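## Task

Move the white radish and the tomato out of the pan and get both completely into the bag, in the space between its two layers. At the end, every other object, including the white ball, must still be in the pan. The loaded part of the bag must rest on the table. At most one corner of the bag may lie on an arm's base, no part of the bag may be in the pan, and no part may hang more than a finger's width beyond the table edge.

## Robot and tools

ROBOT. There are two 6-joint arms, left_arm and right_arm, and each has a parallel gripper. Everywhere, joints are listed as waist, shoulder, elbow, wrist pitch, wrist yaw, wrist roll. Stated ranges in rad are: waist -2.618 to 3.054, shoulder 0.000 to 3.142, elbow 0.000 to 3.142, wrist pitch -1.571 to 1.571, wrist yaw -1.571 to 1.571, wrist roll -2.094 to 2.094. The true stops can differ from these by up to 0.059 rad.

FRAMES. The scene frame has its origin at table-top height, halfway between the two nominal bases. +x points out over the table, +z points up, and left_arm is on the +y side. Camera image sides do not follow these names. Calibrated bases in the scene frame: left_arm at (-0.019, +0.343, +0.033) m, quat_wxyz (+1.000, 0, 0, -0.008); right_arm at (-0.046, -0.254, +0.023) m, quat_wxyz (+1.000, 0, 0, +0.016). Both have +z up. Each gripper's end_effector_position (m) and end_effector_quat_wxyz are given in that arm's own base frame, and so is the pose of its wrist camera. These readings can be wrong by a few cm, more when the arm is stretched far. The point reported sits between the finger pads, about 1 cm behind the tips. Fingers point along the gripper's +z and open along its y.

ROW FORMAT. Every motion argument is made of rows. A row is one flat list of 14 numbers, each in [-1, 1], covering both arms even when only one moves. Numbers 1-6 are left_arm joint offsets and number 7 is left_arm opening. Numbers 8-13 are right_arm joint offsets and number 14 is right_arm opening. Joint numbers are offsets, not poses. They count from the arm's Joint targets as they stand when the action or move begins, not from the previous row. Scale: 1.0 equals 2.224 rad for waist, shoulder and elbow, and 8.485 rad for the three wrist joints. Openings are absolute: +1 is fully open and -1 is shut. Sending 0 for all of an arm's joints re-commands its current targets. Sending 0 as an opening is a real half-closed command, so to leave a gripper alone, repeat its present command.

execute_actions(actions, cameras). actions is a list of actions. Each action is a table of 1 to 15 rows, one row per 1/30 s control step. If the table is short, its last row is held until 15 steps (0.5 s) have passed. An action that would push any joint more than 0.059 rad beyond its range, measured from the starting targets, is rejected for both arms. If the first action fails this, or any action is malformed, the whole call is rejected. An empty list only reports state, the scene number and any spare-action note. cameras chooses the images returned: null, omitted or ["all"] gives all of them, [] gives none, and an unknown name invalidates the call. The cameras are cam_head_left, cam_head_right, cam_high, cam_low, cam_left_wrist and cam_right_wrist, each 896x504.

move(target, speed, blend, opening_speed, blocking, cameras). target is either one 14-number row or a list of up to 15 rows that share at most 10 s. Every row's offsets count from the same starting Joint targets. speed is in rad/s, from 0.01 to 12.57, default 0.5. It caps the joint with the longest travel, and you can give one value overall or one per target. blend, in rad, lets the path cut past intermediate targets within that distance; the default 0 stops at each one. opening_speed is the rate of change of the opening per second on the -1..+1 scale, minimum 0.2. Use it low when closing on squashable things. All joints move together, so gripper paths curve, and nothing is avoided on the way. A path takes at least 0.5 s. The result adds a move: line: done, off_target (resting more than 0.035 rad away), moving, held or fault, plus limits=held if steps were withheld. With blocking=false the call returns early and the move keeps going.

wait(seconds), 0 to 10, holds the last commands while time passes. stop brakes a running move and needs room to do so. zoom_image(camera, region) enlarges [x0, y0, x1, y1] pixels of that camera's newest image, up to 504x504. finished_scene(scene) takes the number of the scene being ended. It is final.

RESULTS. Joint positions and Joint velocities list six joints per arm (rad, rad/s), then the pad gap (m; 0.094 is fully open). "within noise" means no real motion. Joint targets are the base that the next offsets count from. Tool commands shows the present opening commands. grip_measured uses the opening scale. It reads slightly wide when empty and narrower than a firmly squeezed part, so the reading gives no sign of contact. Joint torques are the total drive output, with offsets and noise. Torques for joints 1-3 wrap at ±28 N m. "joint sent to its limit" means a joint was clipped at its real stop. "joint command not followed" means the clearance check changed targets for some steps. Per step, targets stay within 0.339 rad (big joints) or 2.2 rad (wrists) of the measured angles. Targets that would shift the gripper over 200 mm get scaled back. Friction and weight can leave joints short, and tiny turns may not happen.

CAUTIONS. Keep the two arms and grippers from striking or gripping each other, because that can fail the task. Approach slowly, since fast contact and targets set deep past a surface press hard. To stop pressing, command targets back past the measured positions. Release objects only once they are at rest, and open well above grip_measured. Never let anything drop off the table. Watch for MOTOR HOT. Long holding, stretched poses or pushing at something unreachable heat the motors. An over-temperature fault folds that arm away for the rest of the scene. Small outside nudges may move loose objects.

Each tool is called after ">>>" as name(argument=value, ...), one argument or row to a line, values as JSON.

## Session

>>> execute_actions(
  actions=[],
)

Scene clock: 0.00 s.
left_arm: end_effector_position=(+0.4004, -0.0007, +0.0974) grip_measured=+1.000 end_effector_quat_wxyz=(+0.587, -0.029, +0.806, +0.069) | right_arm: end_effector_position=(+0.3897, -0.0329, +0.0731) grip_measured=+1.000 end_effector_quat_wxyz=(+0.525, +0.060, +0.848, -0.037)
Joint positions: left_arm=[-0.108 1.582 0.391 0.875 -0.249 0.001 0.094] | right_arm=[-0.048 1.537 0.415 0.659 0.083 0.041 0.094]
Joint velocities: within noise
Joint torques (N m): no reading
Heat: left arm: 25 °C; right arm: 28 °C.
Joint targets: left_arm=[-0.108 1.579 0.395 0.869 -0.249 0.001] | right_arm=[-0.048 1.527 0.425 0.672 0.084 0.041]
Tool commands: left_gripper/opening=+1.0 right_gripper/opening=+1.0

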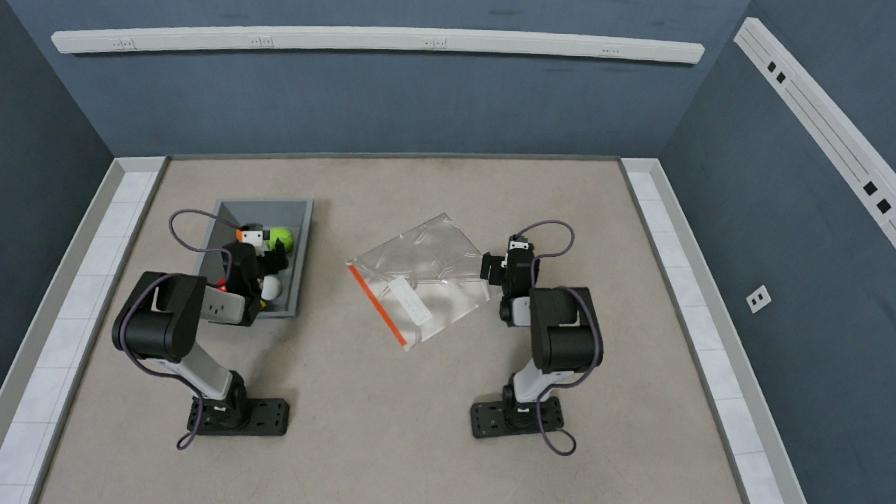

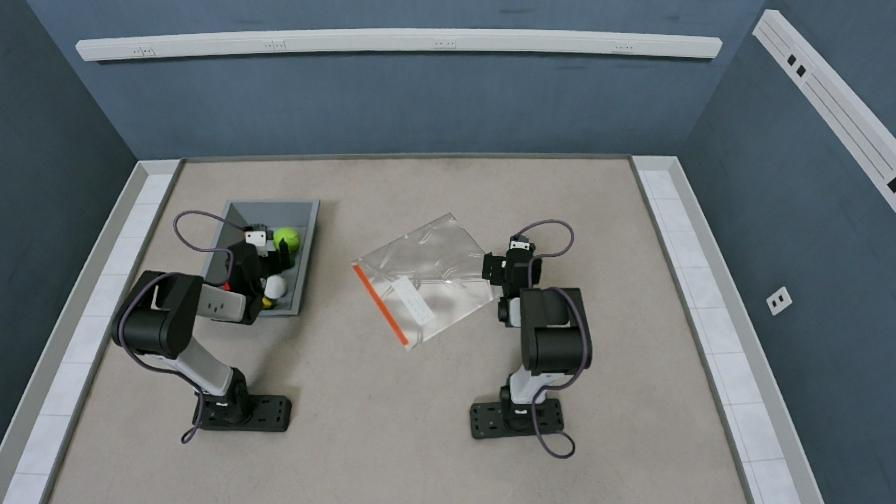

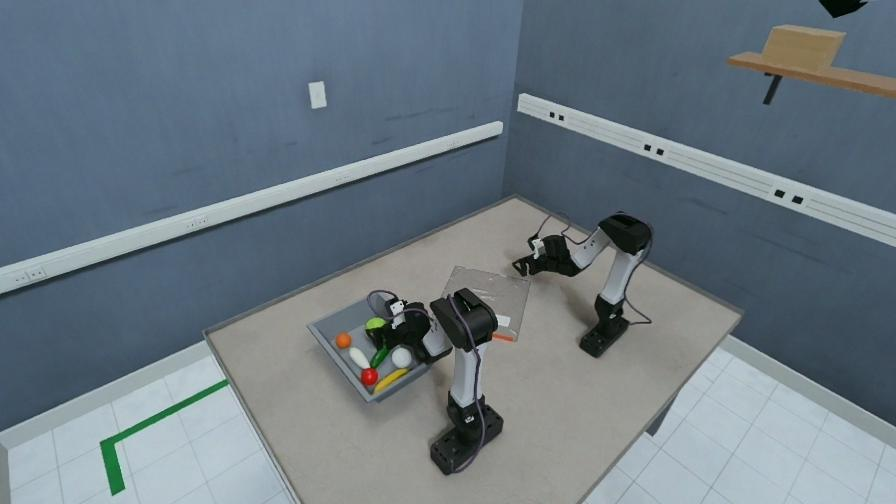

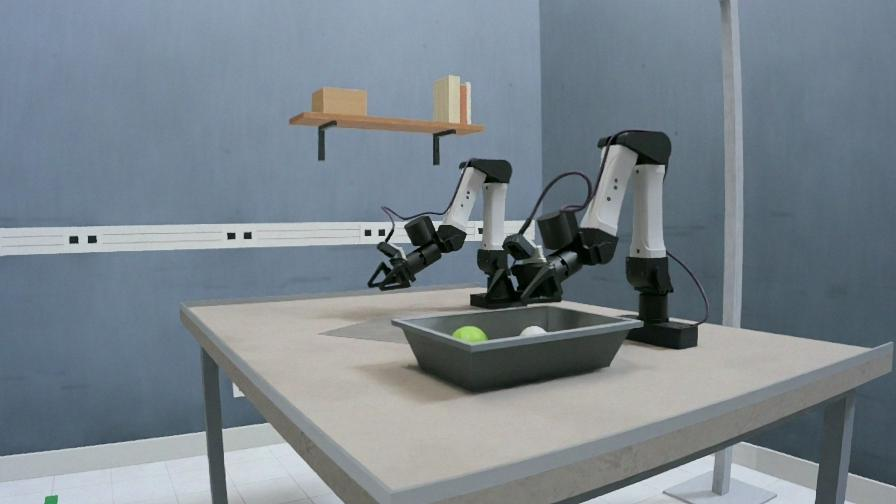

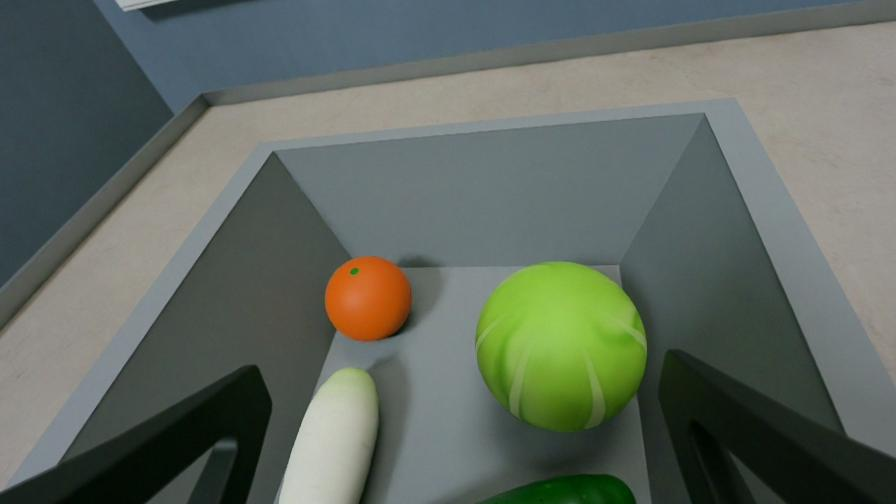

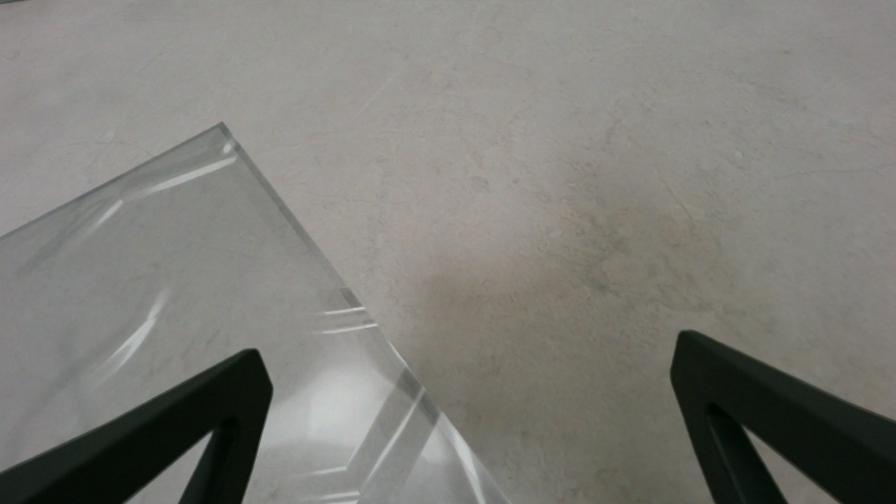

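>>> zoom_image(
  camera="cam_head_left",
  region=[320, 190, 520, 360],
)

>>> zoom_image(
  camera="cam_head_left",
  region=[160, 180, 340, 340],
)

>>> zoom_image(
  camera="cam_high",
  region=[290, 240, 550, 420],
)

Scaled by 2.520 from the camera's 896x504 image, which has a finer 1280x720 frame.

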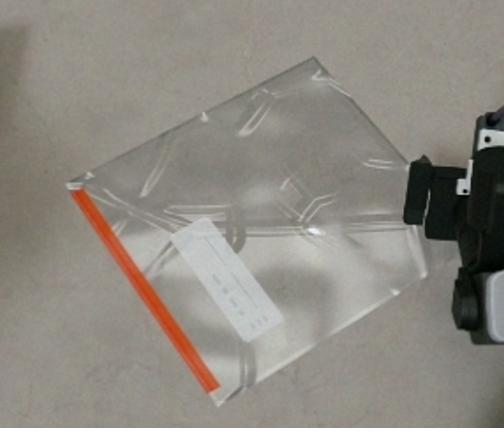

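Scaled by 2.800 from the camera's 896x504 image, which has a finer 1280x720 frame.

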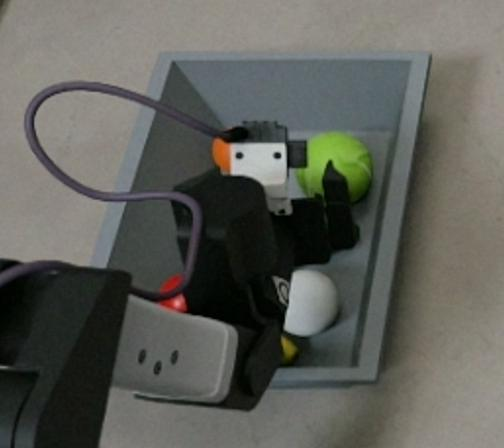

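Scaled by 1.938 from the camera's 896x504 image, which has a finer 1280x720 frame.

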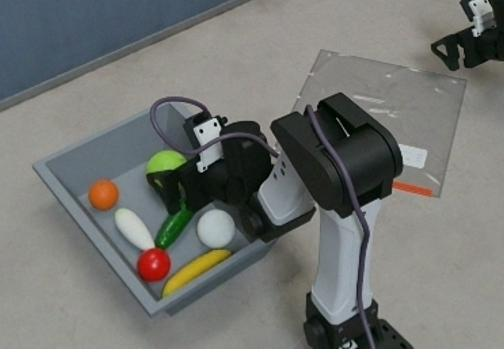

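>>> zoom_image(
  camera="cam_head_left",
  region=[440, 200, 620, 340],
)

>>> zoom_image(
  camera="cam_right_wrist",
  region=[0, 100, 500, 504],
)

Scaled by 2.800 from the camera's 896x504 image, which has a finer 1280x720 frame.

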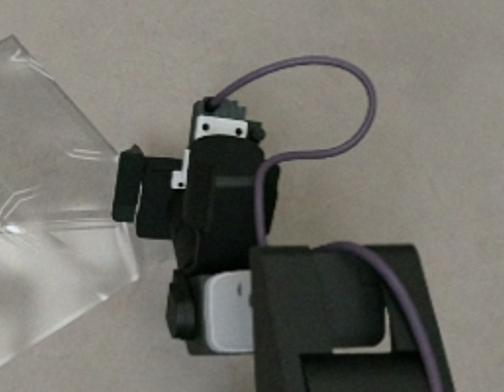

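Scaled by 1.008 from the camera's 896x504 image, which has a finer 1280x720 frame.

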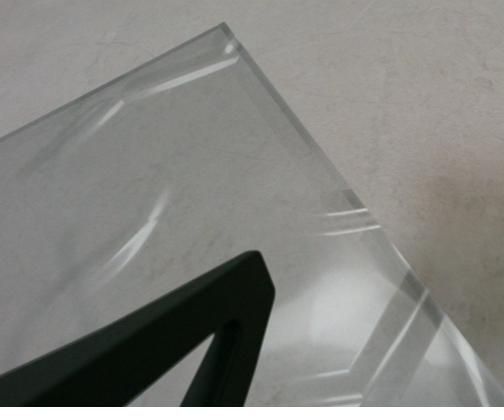

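>>> move(
  target=[
    [0, 0, 0.362, -0.1024, 0.0293, 0, 1, 0, 0, 0.3485, -0.0792, -0.0099, -0.0048, 1],
    [0.0486, 0.1533, 0.6857, -0.2851, 0.0293, 0, 1, 0.3498, 0.1767, 0.6722, -0.2619, -0.0099, -0.0048, 1],
  ],
  speed=1.0,
  blend=0.15,
)

Scene clock: 9.83 s.
left_arm: end_effector_position=(+0.3583, +0.0009, +0.1775) grip_measured=+1.000 end_effector_quat_wxyz=(+0.016, +0.003, +1.000, +0.008) | right_arm: end_effector_position=(+0.2656, +0.2369, +0.1744) grip_measured=+1.000 end_effector_quat_wxyz=(+0.008, -0.354, +0.935, +0.001)
Joint positions: left_arm=[-0.005 1.9 1.899 -1.538 -0.016 0.001 0.094] | right_arm=[0.731 1.904 1.894 -1.544 0.005 0.007 0.094]
Joint torques (N m): left_arm=[0.64 -7.38 8.87 0.33 0.14 -0.04] | right_arm=[0.18 -7.35 8.47 0.29 -0.08 -0.03]
Heat: left arm: 28 °C; right arm: 29 °C.
Joint targets: left_arm=[0.000 1.920 1.920 -1.550 0.000 0.001] | right_arm=[0.730 1.920 1.921 -1.550 0.000 0.000]
move: done

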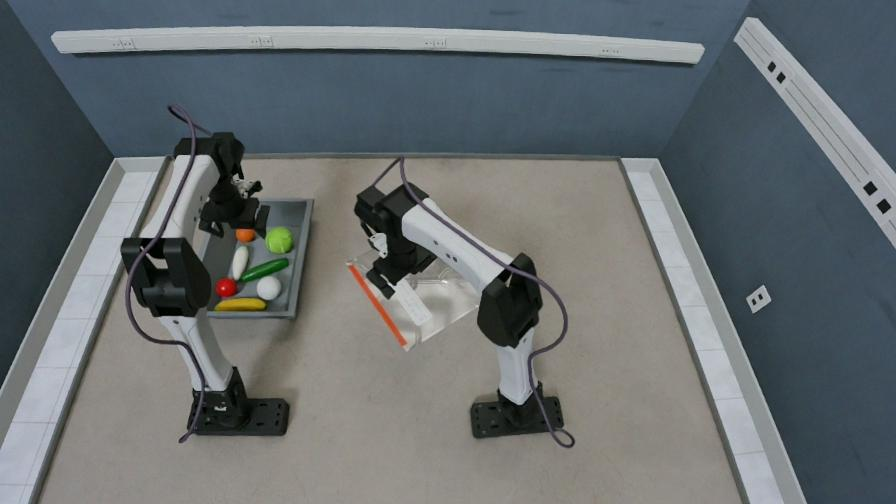

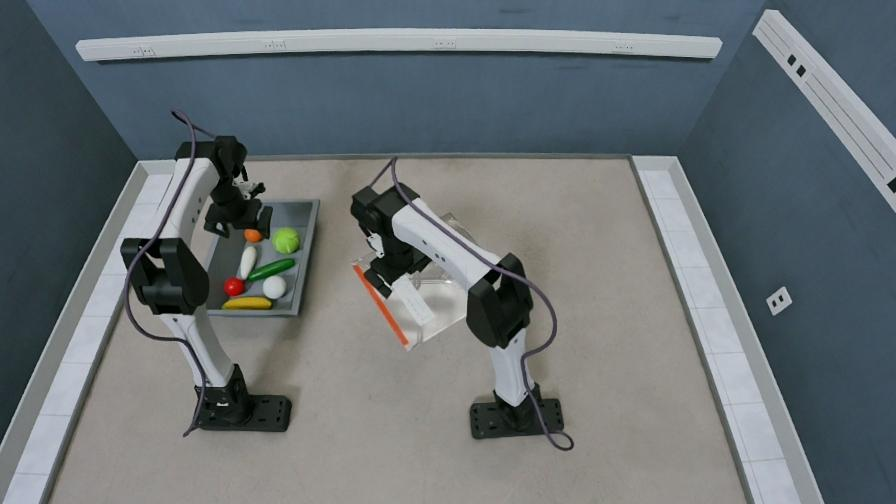

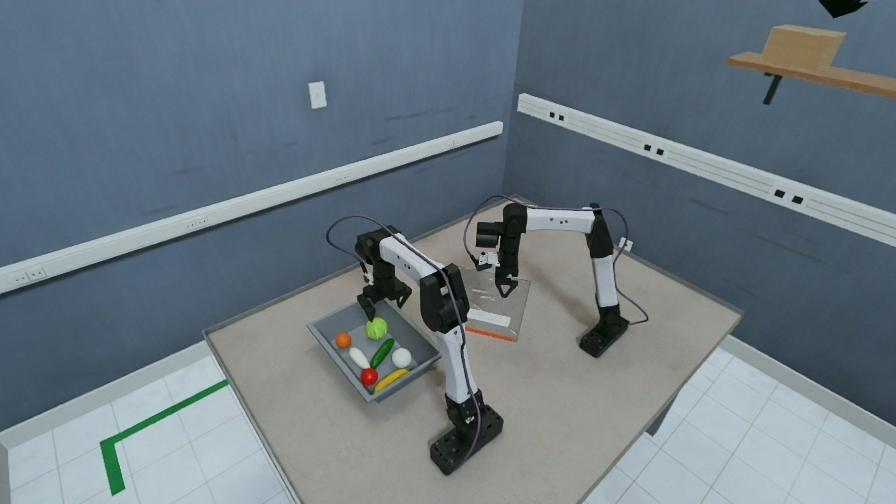

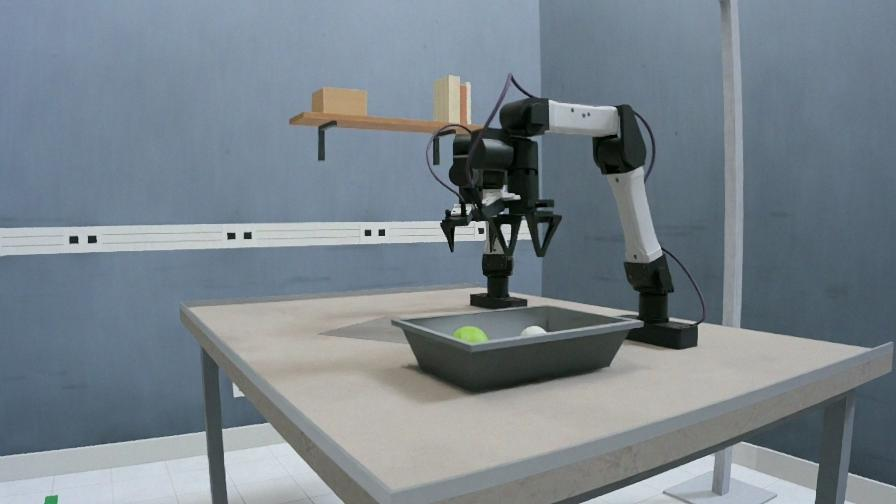

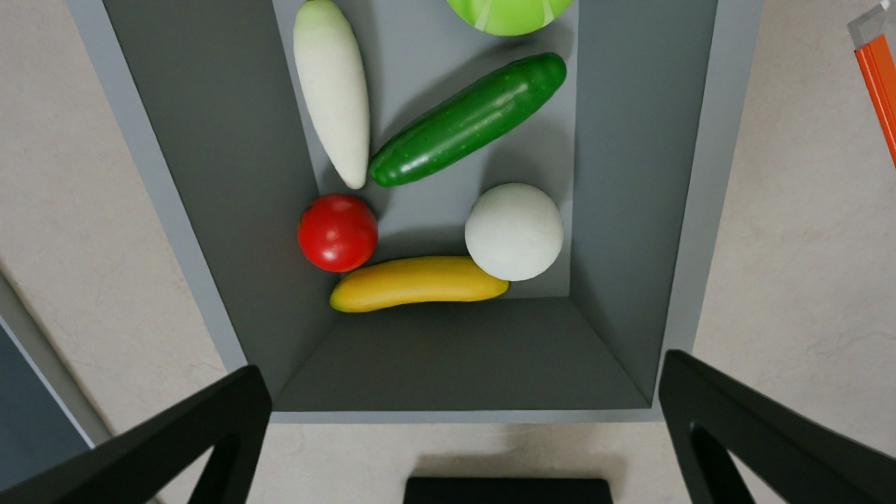

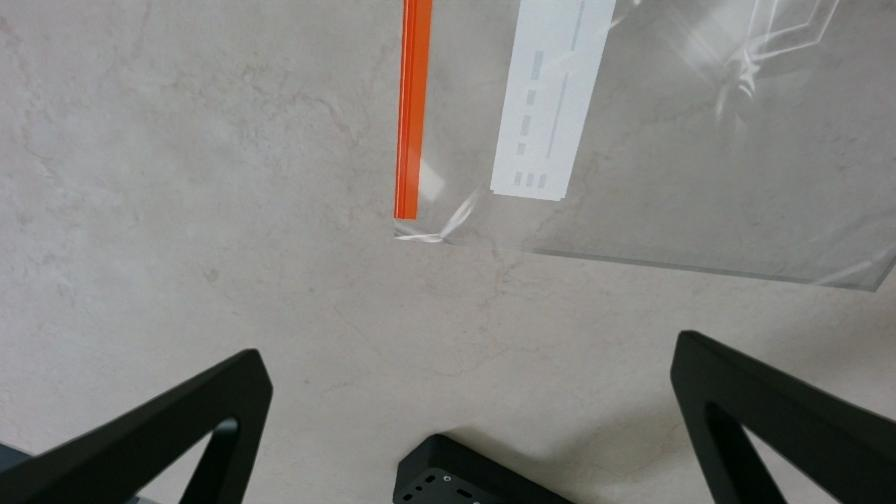

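>>> zoom_image(
  camera="cam_right_wrist",
  region=[350, 100, 600, 300],
)

>>> zoom_image(
  camera="cam_right_wrist",
  region=[392, 0, 896, 300],
)

>>> zoom_image(
  camera="cam_left_wrist",
  region=[200, 0, 700, 450],
)

Scaled by 2.016 from the camera's 896x504 image, which has a finer 1280x720 frame.

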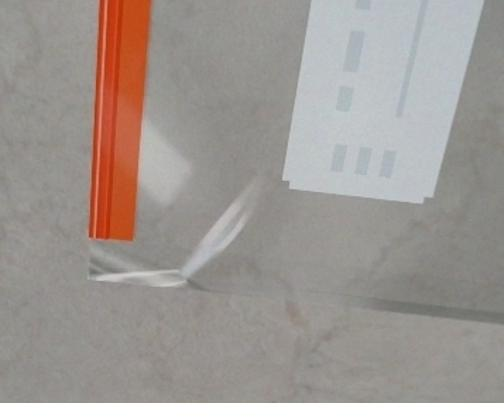

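Scaled by 1.000.

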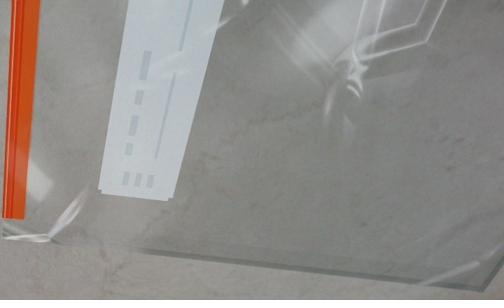

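Scaled by 1.008 from the camera's 896x504 image, which has a finer 1280x720 frame.

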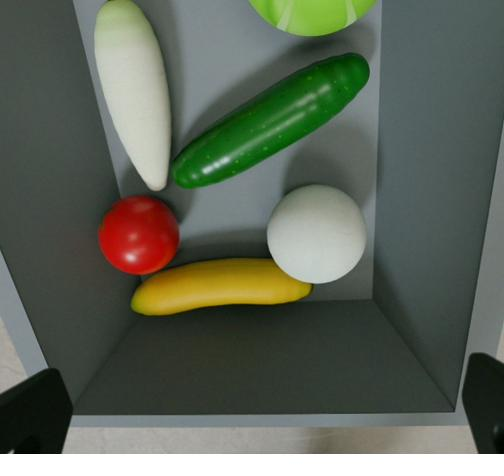

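>>> zoom_image(
  camera="cam_low",
  region=[300, 280, 460, 370],
)

>>> zoom_image(
  camera="cam_high",
  region=[440, 250, 560, 350],
)

>>> zoom_image(
  camera="cam_head_right",
  region=[330, 200, 520, 360],
)

Scaled by 3.150 from the camera's 896x504 image, which has a finer 1280x720 frame.

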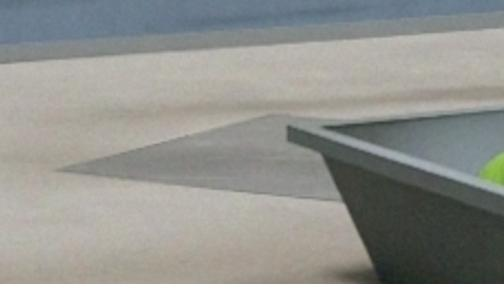

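Scaled by 4.200 from the camera's 896x504 image, which has a finer 1280x720 frame.

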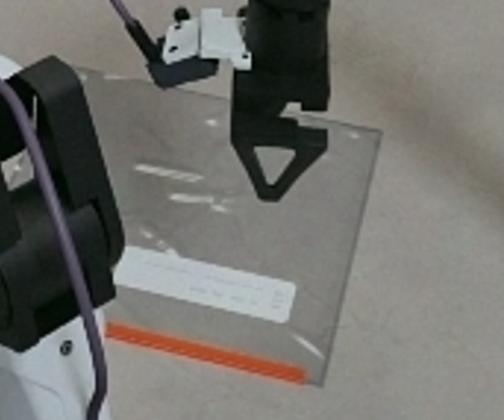

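Scaled by 2.653 from the camera's 896x504 image, which has a finer 1280x720 frame.

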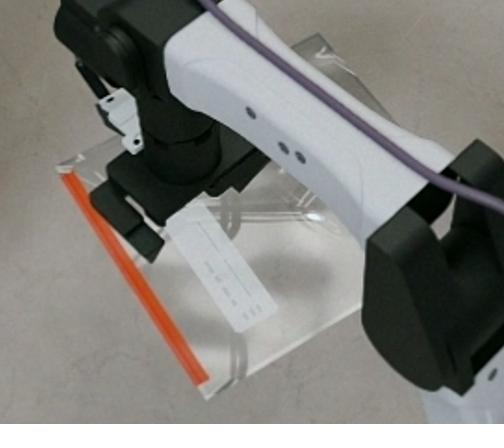

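>>> move(
  target=[0, 0, 0, 0, 0, 0, 1, 0, -0.0099, -0.1322, 0.02946, 0, 0, 1],
  speed=0.8,
  cameras=["cam_right_wrist", "cam_head_left"],
)

>>> zoom_image(
  camera="cam_right_wrist",
  region=[250, 0, 650, 300],
)

Scene clock: 15.00 s.
left_arm: end_effector_position=(+0.3581, +0.0008, +0.1775) grip_measured=+1.000 end_effector_quat_wxyz=(+0.016, +0.003, +1.000, +0.008) | right_arm: end_effector_position=(+0.2645, +0.2359, +0.1079) grip_measured=+1.000 end_effector_quat_wxyz=(-0.007, -0.354, +0.935, -0.005)
Joint positions: left_arm=[-0.005 1.9 1.9 -1.539 -0.015 0.001 0.094] | right_arm=[0.731 1.904 1.628 -1.311 0.005 0.007 0.094]
Joint torques (N m): left_arm=[0.68 -7.41 8.84 0.35 0.15 -0.05] | right_arm=[-0.01 -9.4 5.85 0.35 -0.07 -0.03]
Heat: left arm: 28 °C; right arm: 30 °C.
Joint targets: left_arm=[0.000 1.920 1.920 -1.550 0.000 0.001] | right_arm=[0.730 1.898 1.626 -1.300 0.000 0.000]
move: done
Images, in order (width x height): cam_head_left 896x504, cam_right_wrist 896x504.

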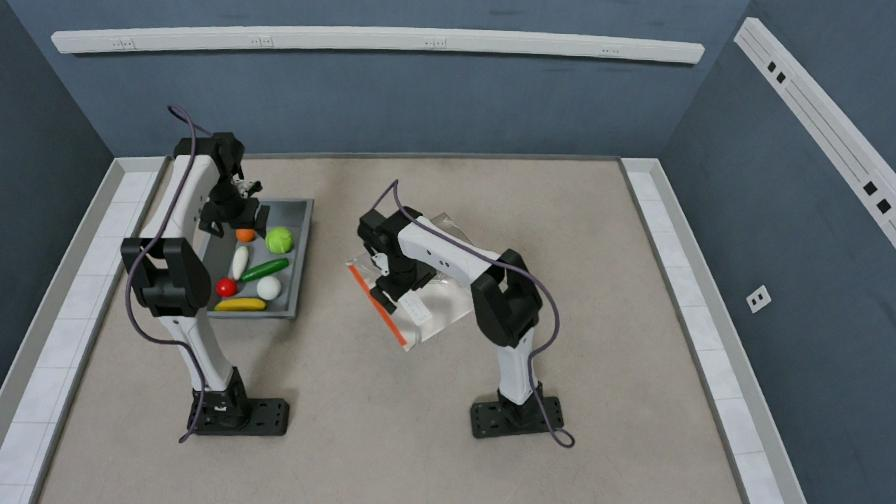

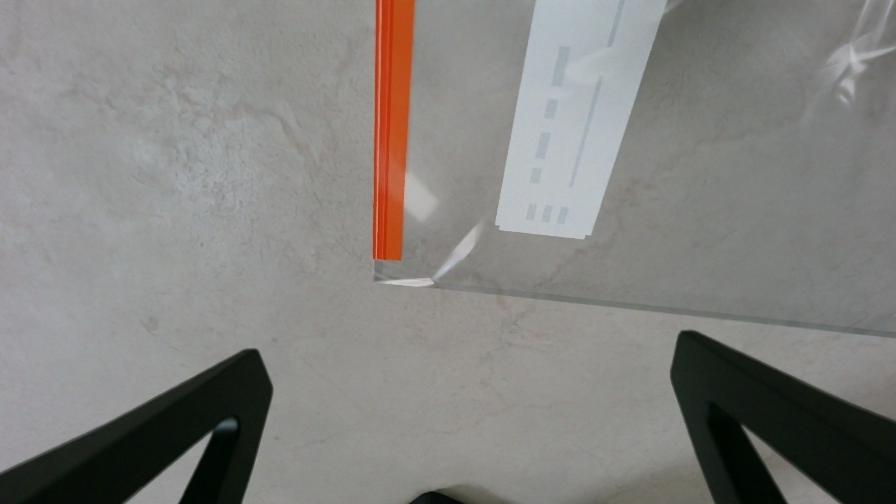

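Scaled by 1.260 from the camera's 896x504 image, which has a finer 1280x720 frame.

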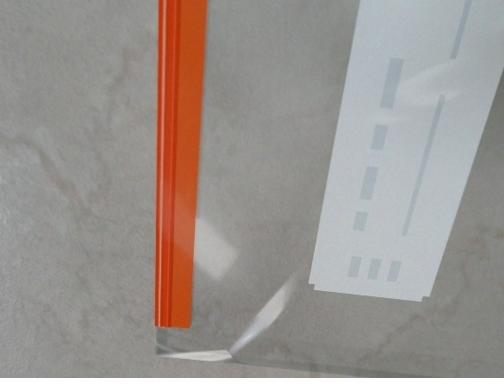

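>>> move(
  target=[
    [-0.2698, -0.2788, -0.4586, 0.1473, 0, -0.1179, -0.9, -0.2833, 0.0099, 0.1322, -0.02946, 0, 0, 1],
    [-0.3916, -0.129, -0.8156, 0.3009, 0, -0.2263, -0.9, -0.2833, 0.0099, 0.1322, -0.02946, 0, 0, 1],
  ],
  speed=1.0,
  blend=0.1,
)

Scene clock: 23.87 s.
left_arm: end_effector_position=(+0.2109, -0.2441, +0.0154) grip_measured=-0.898 end_effector_quat_wxyz=(+0.098, -0.432, +0.747, -0.495) | right_arm: end_effector_position=(+0.3542, +0.0354, +0.1747) grip_measured=+1.000 end_effector_quat_wxyz=(+0.008, -0.047, +0.999, -0.001)
Joint positions: left_arm=[-0.864 1.623 0.112 0.997 -0.011 -1.906 0.005] | right_arm=[0.101 1.904 1.895 -1.545 0.003 0.007 0.094]
Joint torques (N m): left_arm=[-0.27 -3.17 3.37 2.3 0.07 -0.09] | right_arm=[-0.03 -7.32 8.36 0.26 -0.05 -0.02]
Heat: left arm: 28 °C; right arm: 31 °C.
Joint targets: left_arm=[-0.871 1.633 0.106 1.003 0.000 -1.919] | right_arm=[0.100 1.920 1.921 -1.550 0.000 0.000]
move: done

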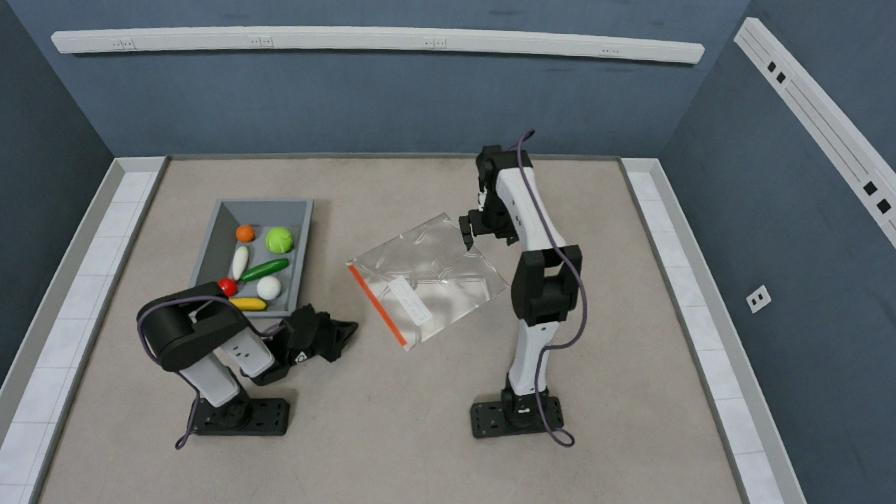

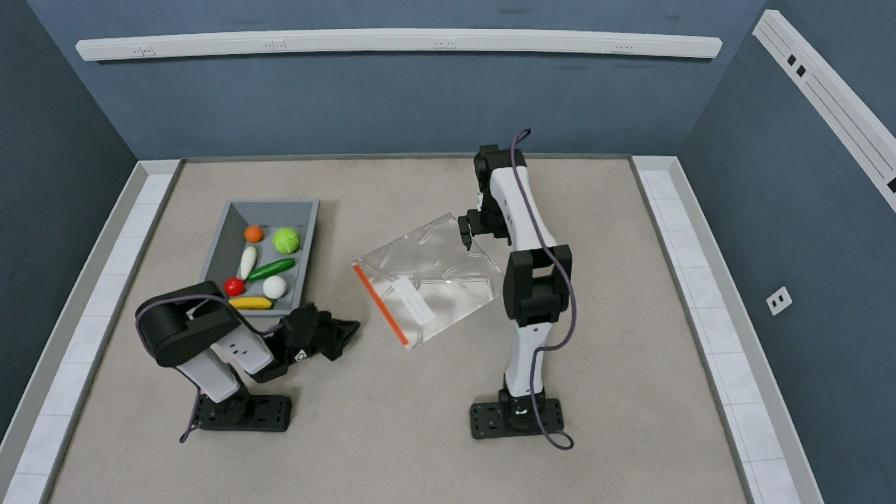

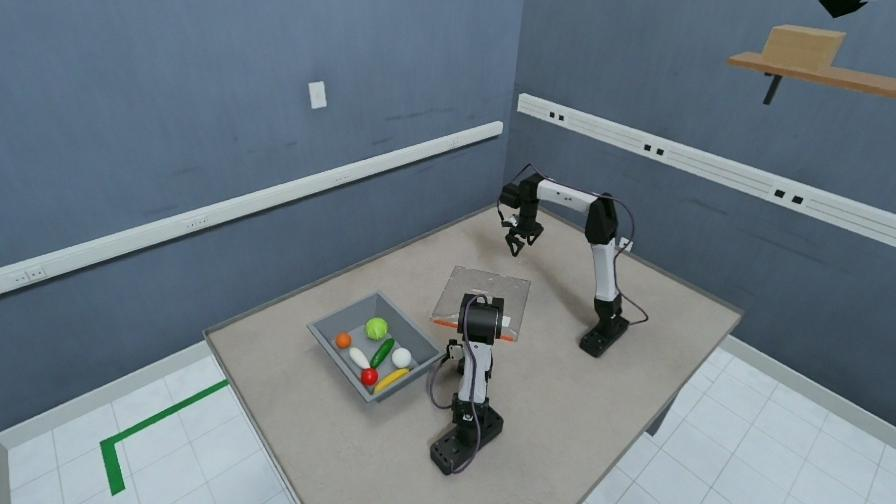

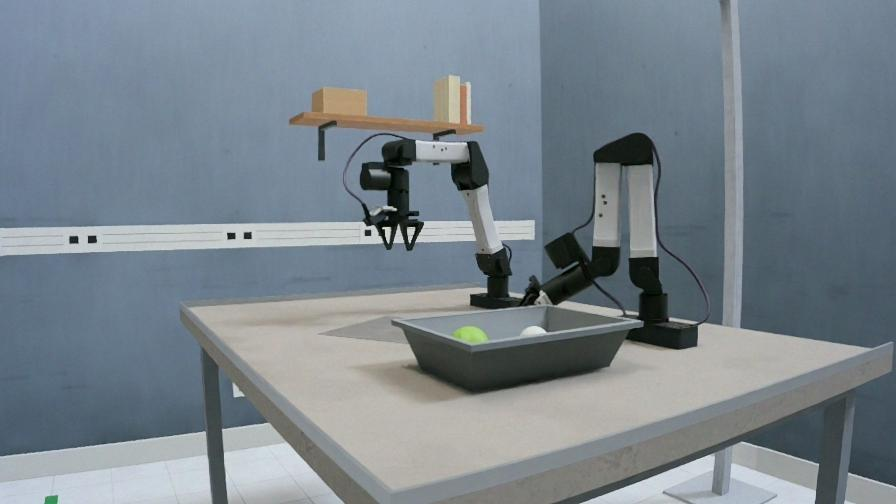

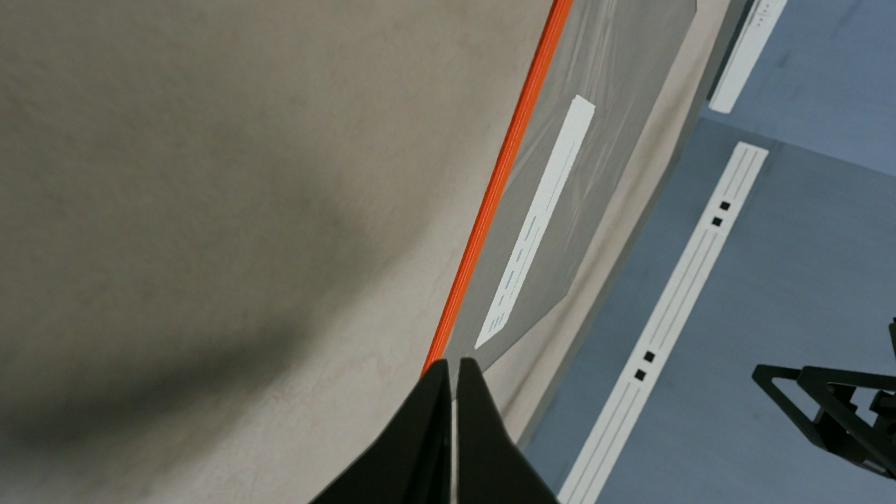

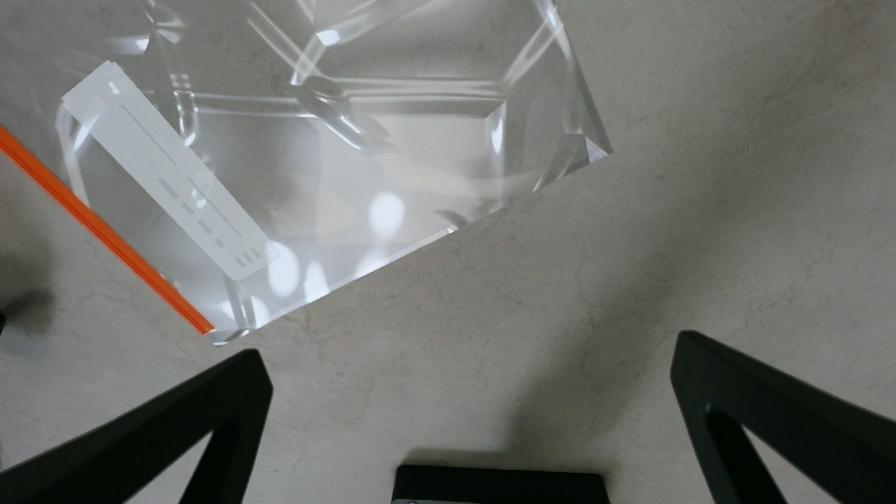

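>>> zoom_image(
  camera="cam_left_wrist",
  region=[420, 0, 720, 220],
)

>>> zoom_image(
  camera="cam_left_wrist",
  region=[380, 180, 620, 400],
)

>>> zoom_image(
  camera="cam_right_wrist",
  region=[0, 0, 500, 380],
)

>>> zoom_image(
  camera="cam_right_wrist",
  region=[150, 250, 300, 380],
)

Scaled by 1.680 from the camera's 896x504 image, which has a finer 1280x720 frame.

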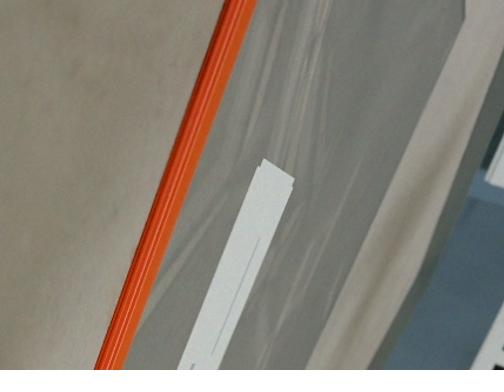

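Scaled by 2.100 from the camera's 896x504 image, which has a finer 1280x720 frame.

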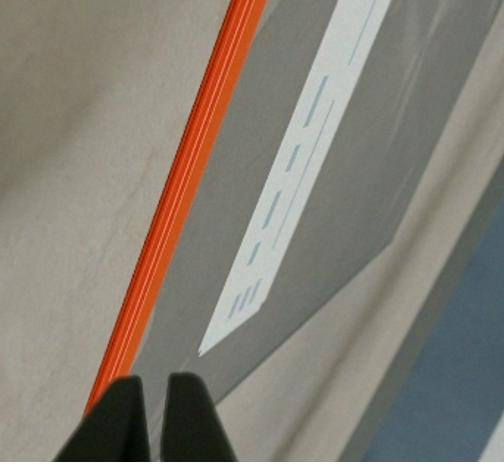

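Scaled by 1.008 from the camera's 896x504 image, which has a finer 1280x720 frame.

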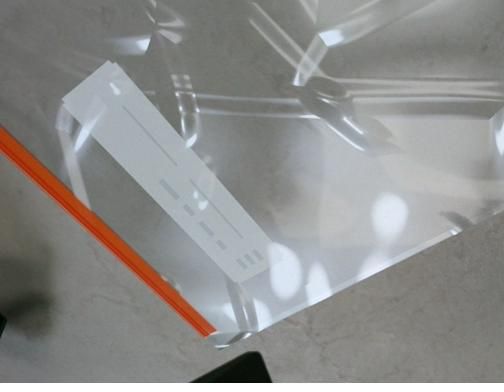

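Scaled by 3.360 from the camera's 896x504 image, which has a finer 1280x720 frame.

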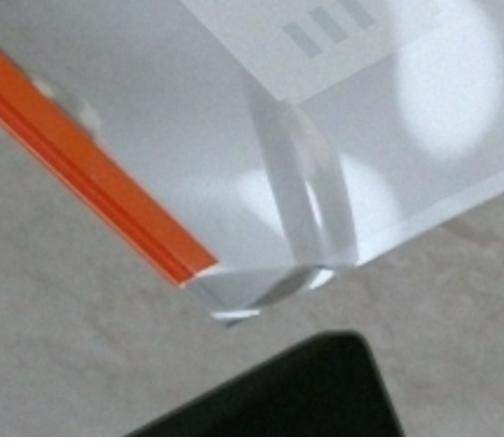

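>>> zoom_image(
  camera="cam_left_wrist",
  region=[420, 220, 520, 380],
)

>>> zoom_image(
  camera="cam_left_wrist",
  region=[460, 60, 580, 240],
)

Scaled by 3.150 from the camera's 896x504 image, which has a finer 1280x720 frame.

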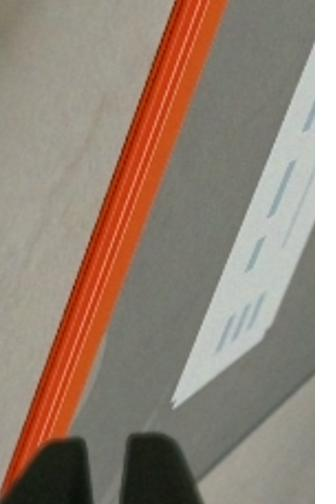

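Scaled by 2.800 from the camera's 896x504 image, which has a finer 1280x720 frame.

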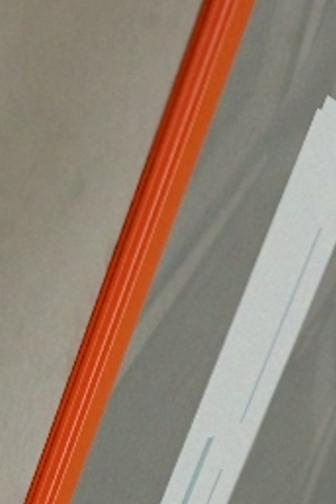

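>>> move(
  target=[
    [0.1893, -0.5544, 0.0423, -0.1477, 0, 0.2262, 0.5, 0.1799, 0, 0, 0, 0, 0.0257, 1],
    [0.1893, -0.5544, 0.0423, -0.1477, 0, 0.2262, 0.5, 0.321, 0.089, -0.0486, 0.0335, 0, 0.0257, 1],
  ],
  speed=1.0,
  blend=0.05,
)

Scene clock: 32.10 s.
left_arm: end_effector_position=(+0.2250, -0.1083, +0.1105) grip_measured=+0.498 end_effector_quat_wxyz=(+0.512, +0.184, +0.830, -0.118) | right_arm: end_effector_position=(+0.2762, +0.2959, +0.0741) grip_measured=+1.000 end_effector_quat_wxyz=(-0.009, -0.299, +0.954, -0.004)
Joint positions: left_arm=[-0.456 0.407 0.177 -0.234 -0.011 -0.012 0.07] | right_arm=[0.819 2.122 1.808 -1.277 -0.002 0.211 0.094]
Joint torques (N m): left_arm=[0.72 0.29 10.99 2.14 0.11 0.08] | right_arm=[-0.32 -10.85 6.49 0.35 0 0.13]
Heat: left arm: 29 °C; right arm: 32 °C.
Joint targets: left_arm=[-0.450 0.400 0.200 -0.251 0.000 0.000] | right_arm=[0.814 2.118 1.813 -1.266 0.000 0.219]
move: done

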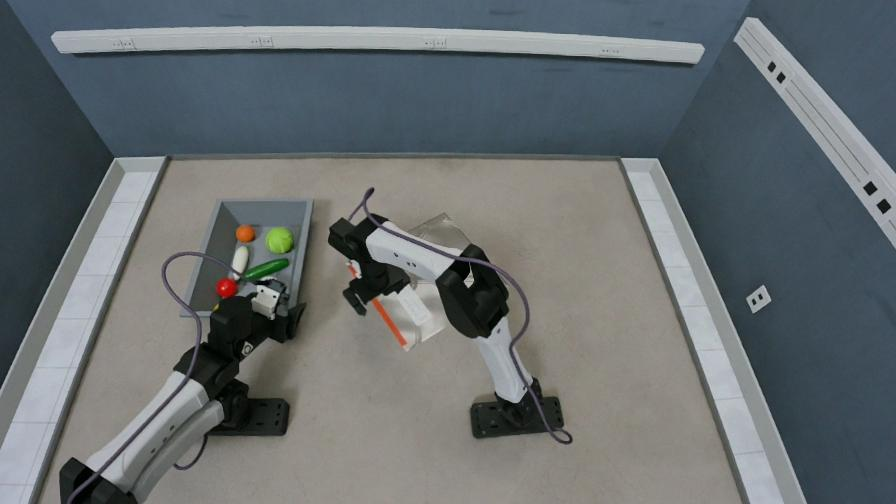

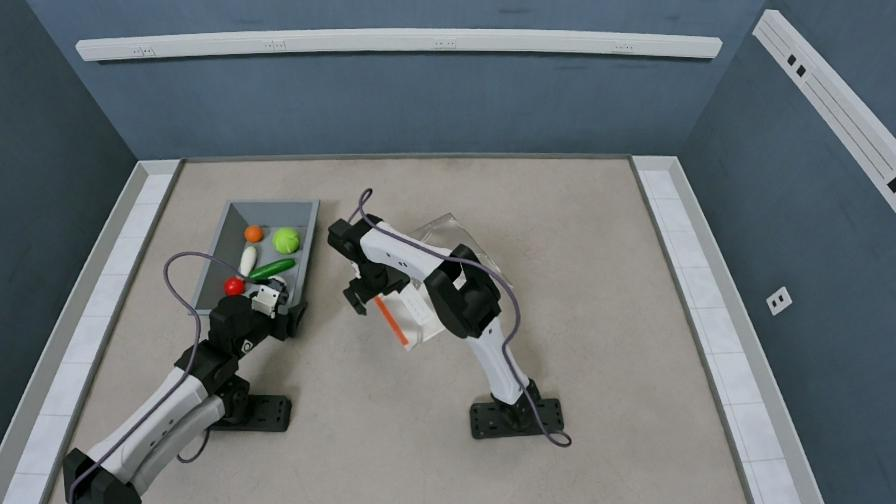

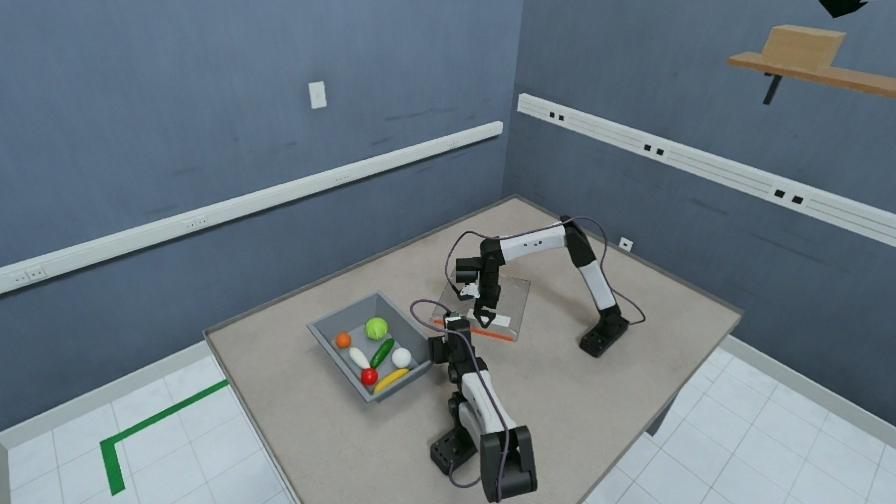

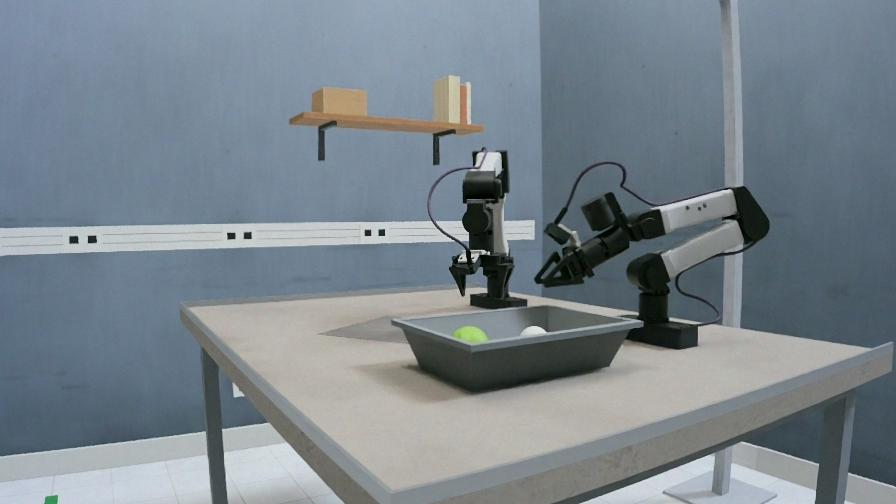

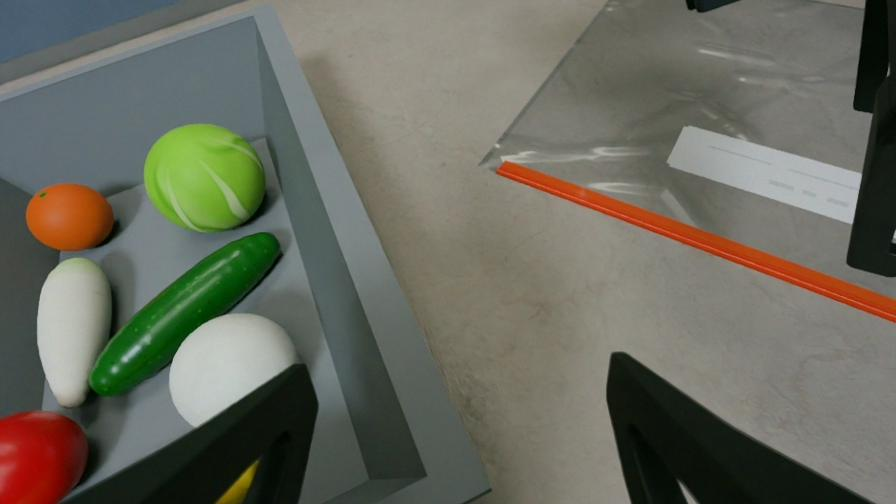

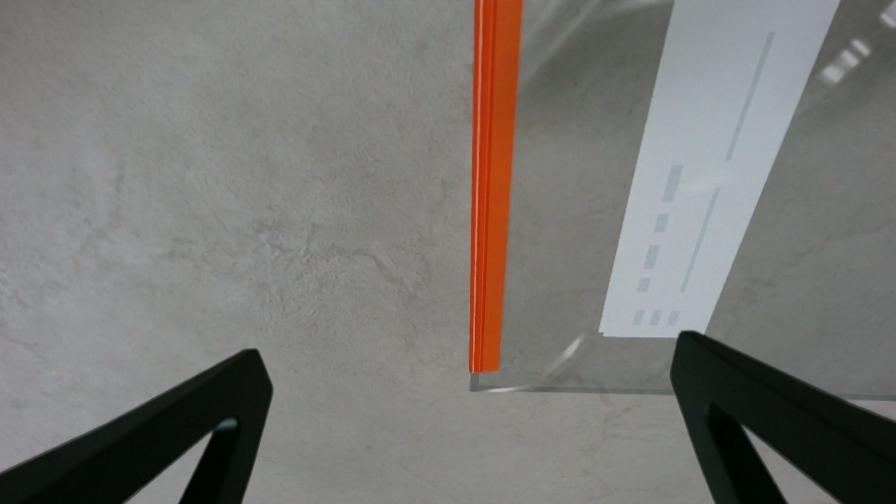

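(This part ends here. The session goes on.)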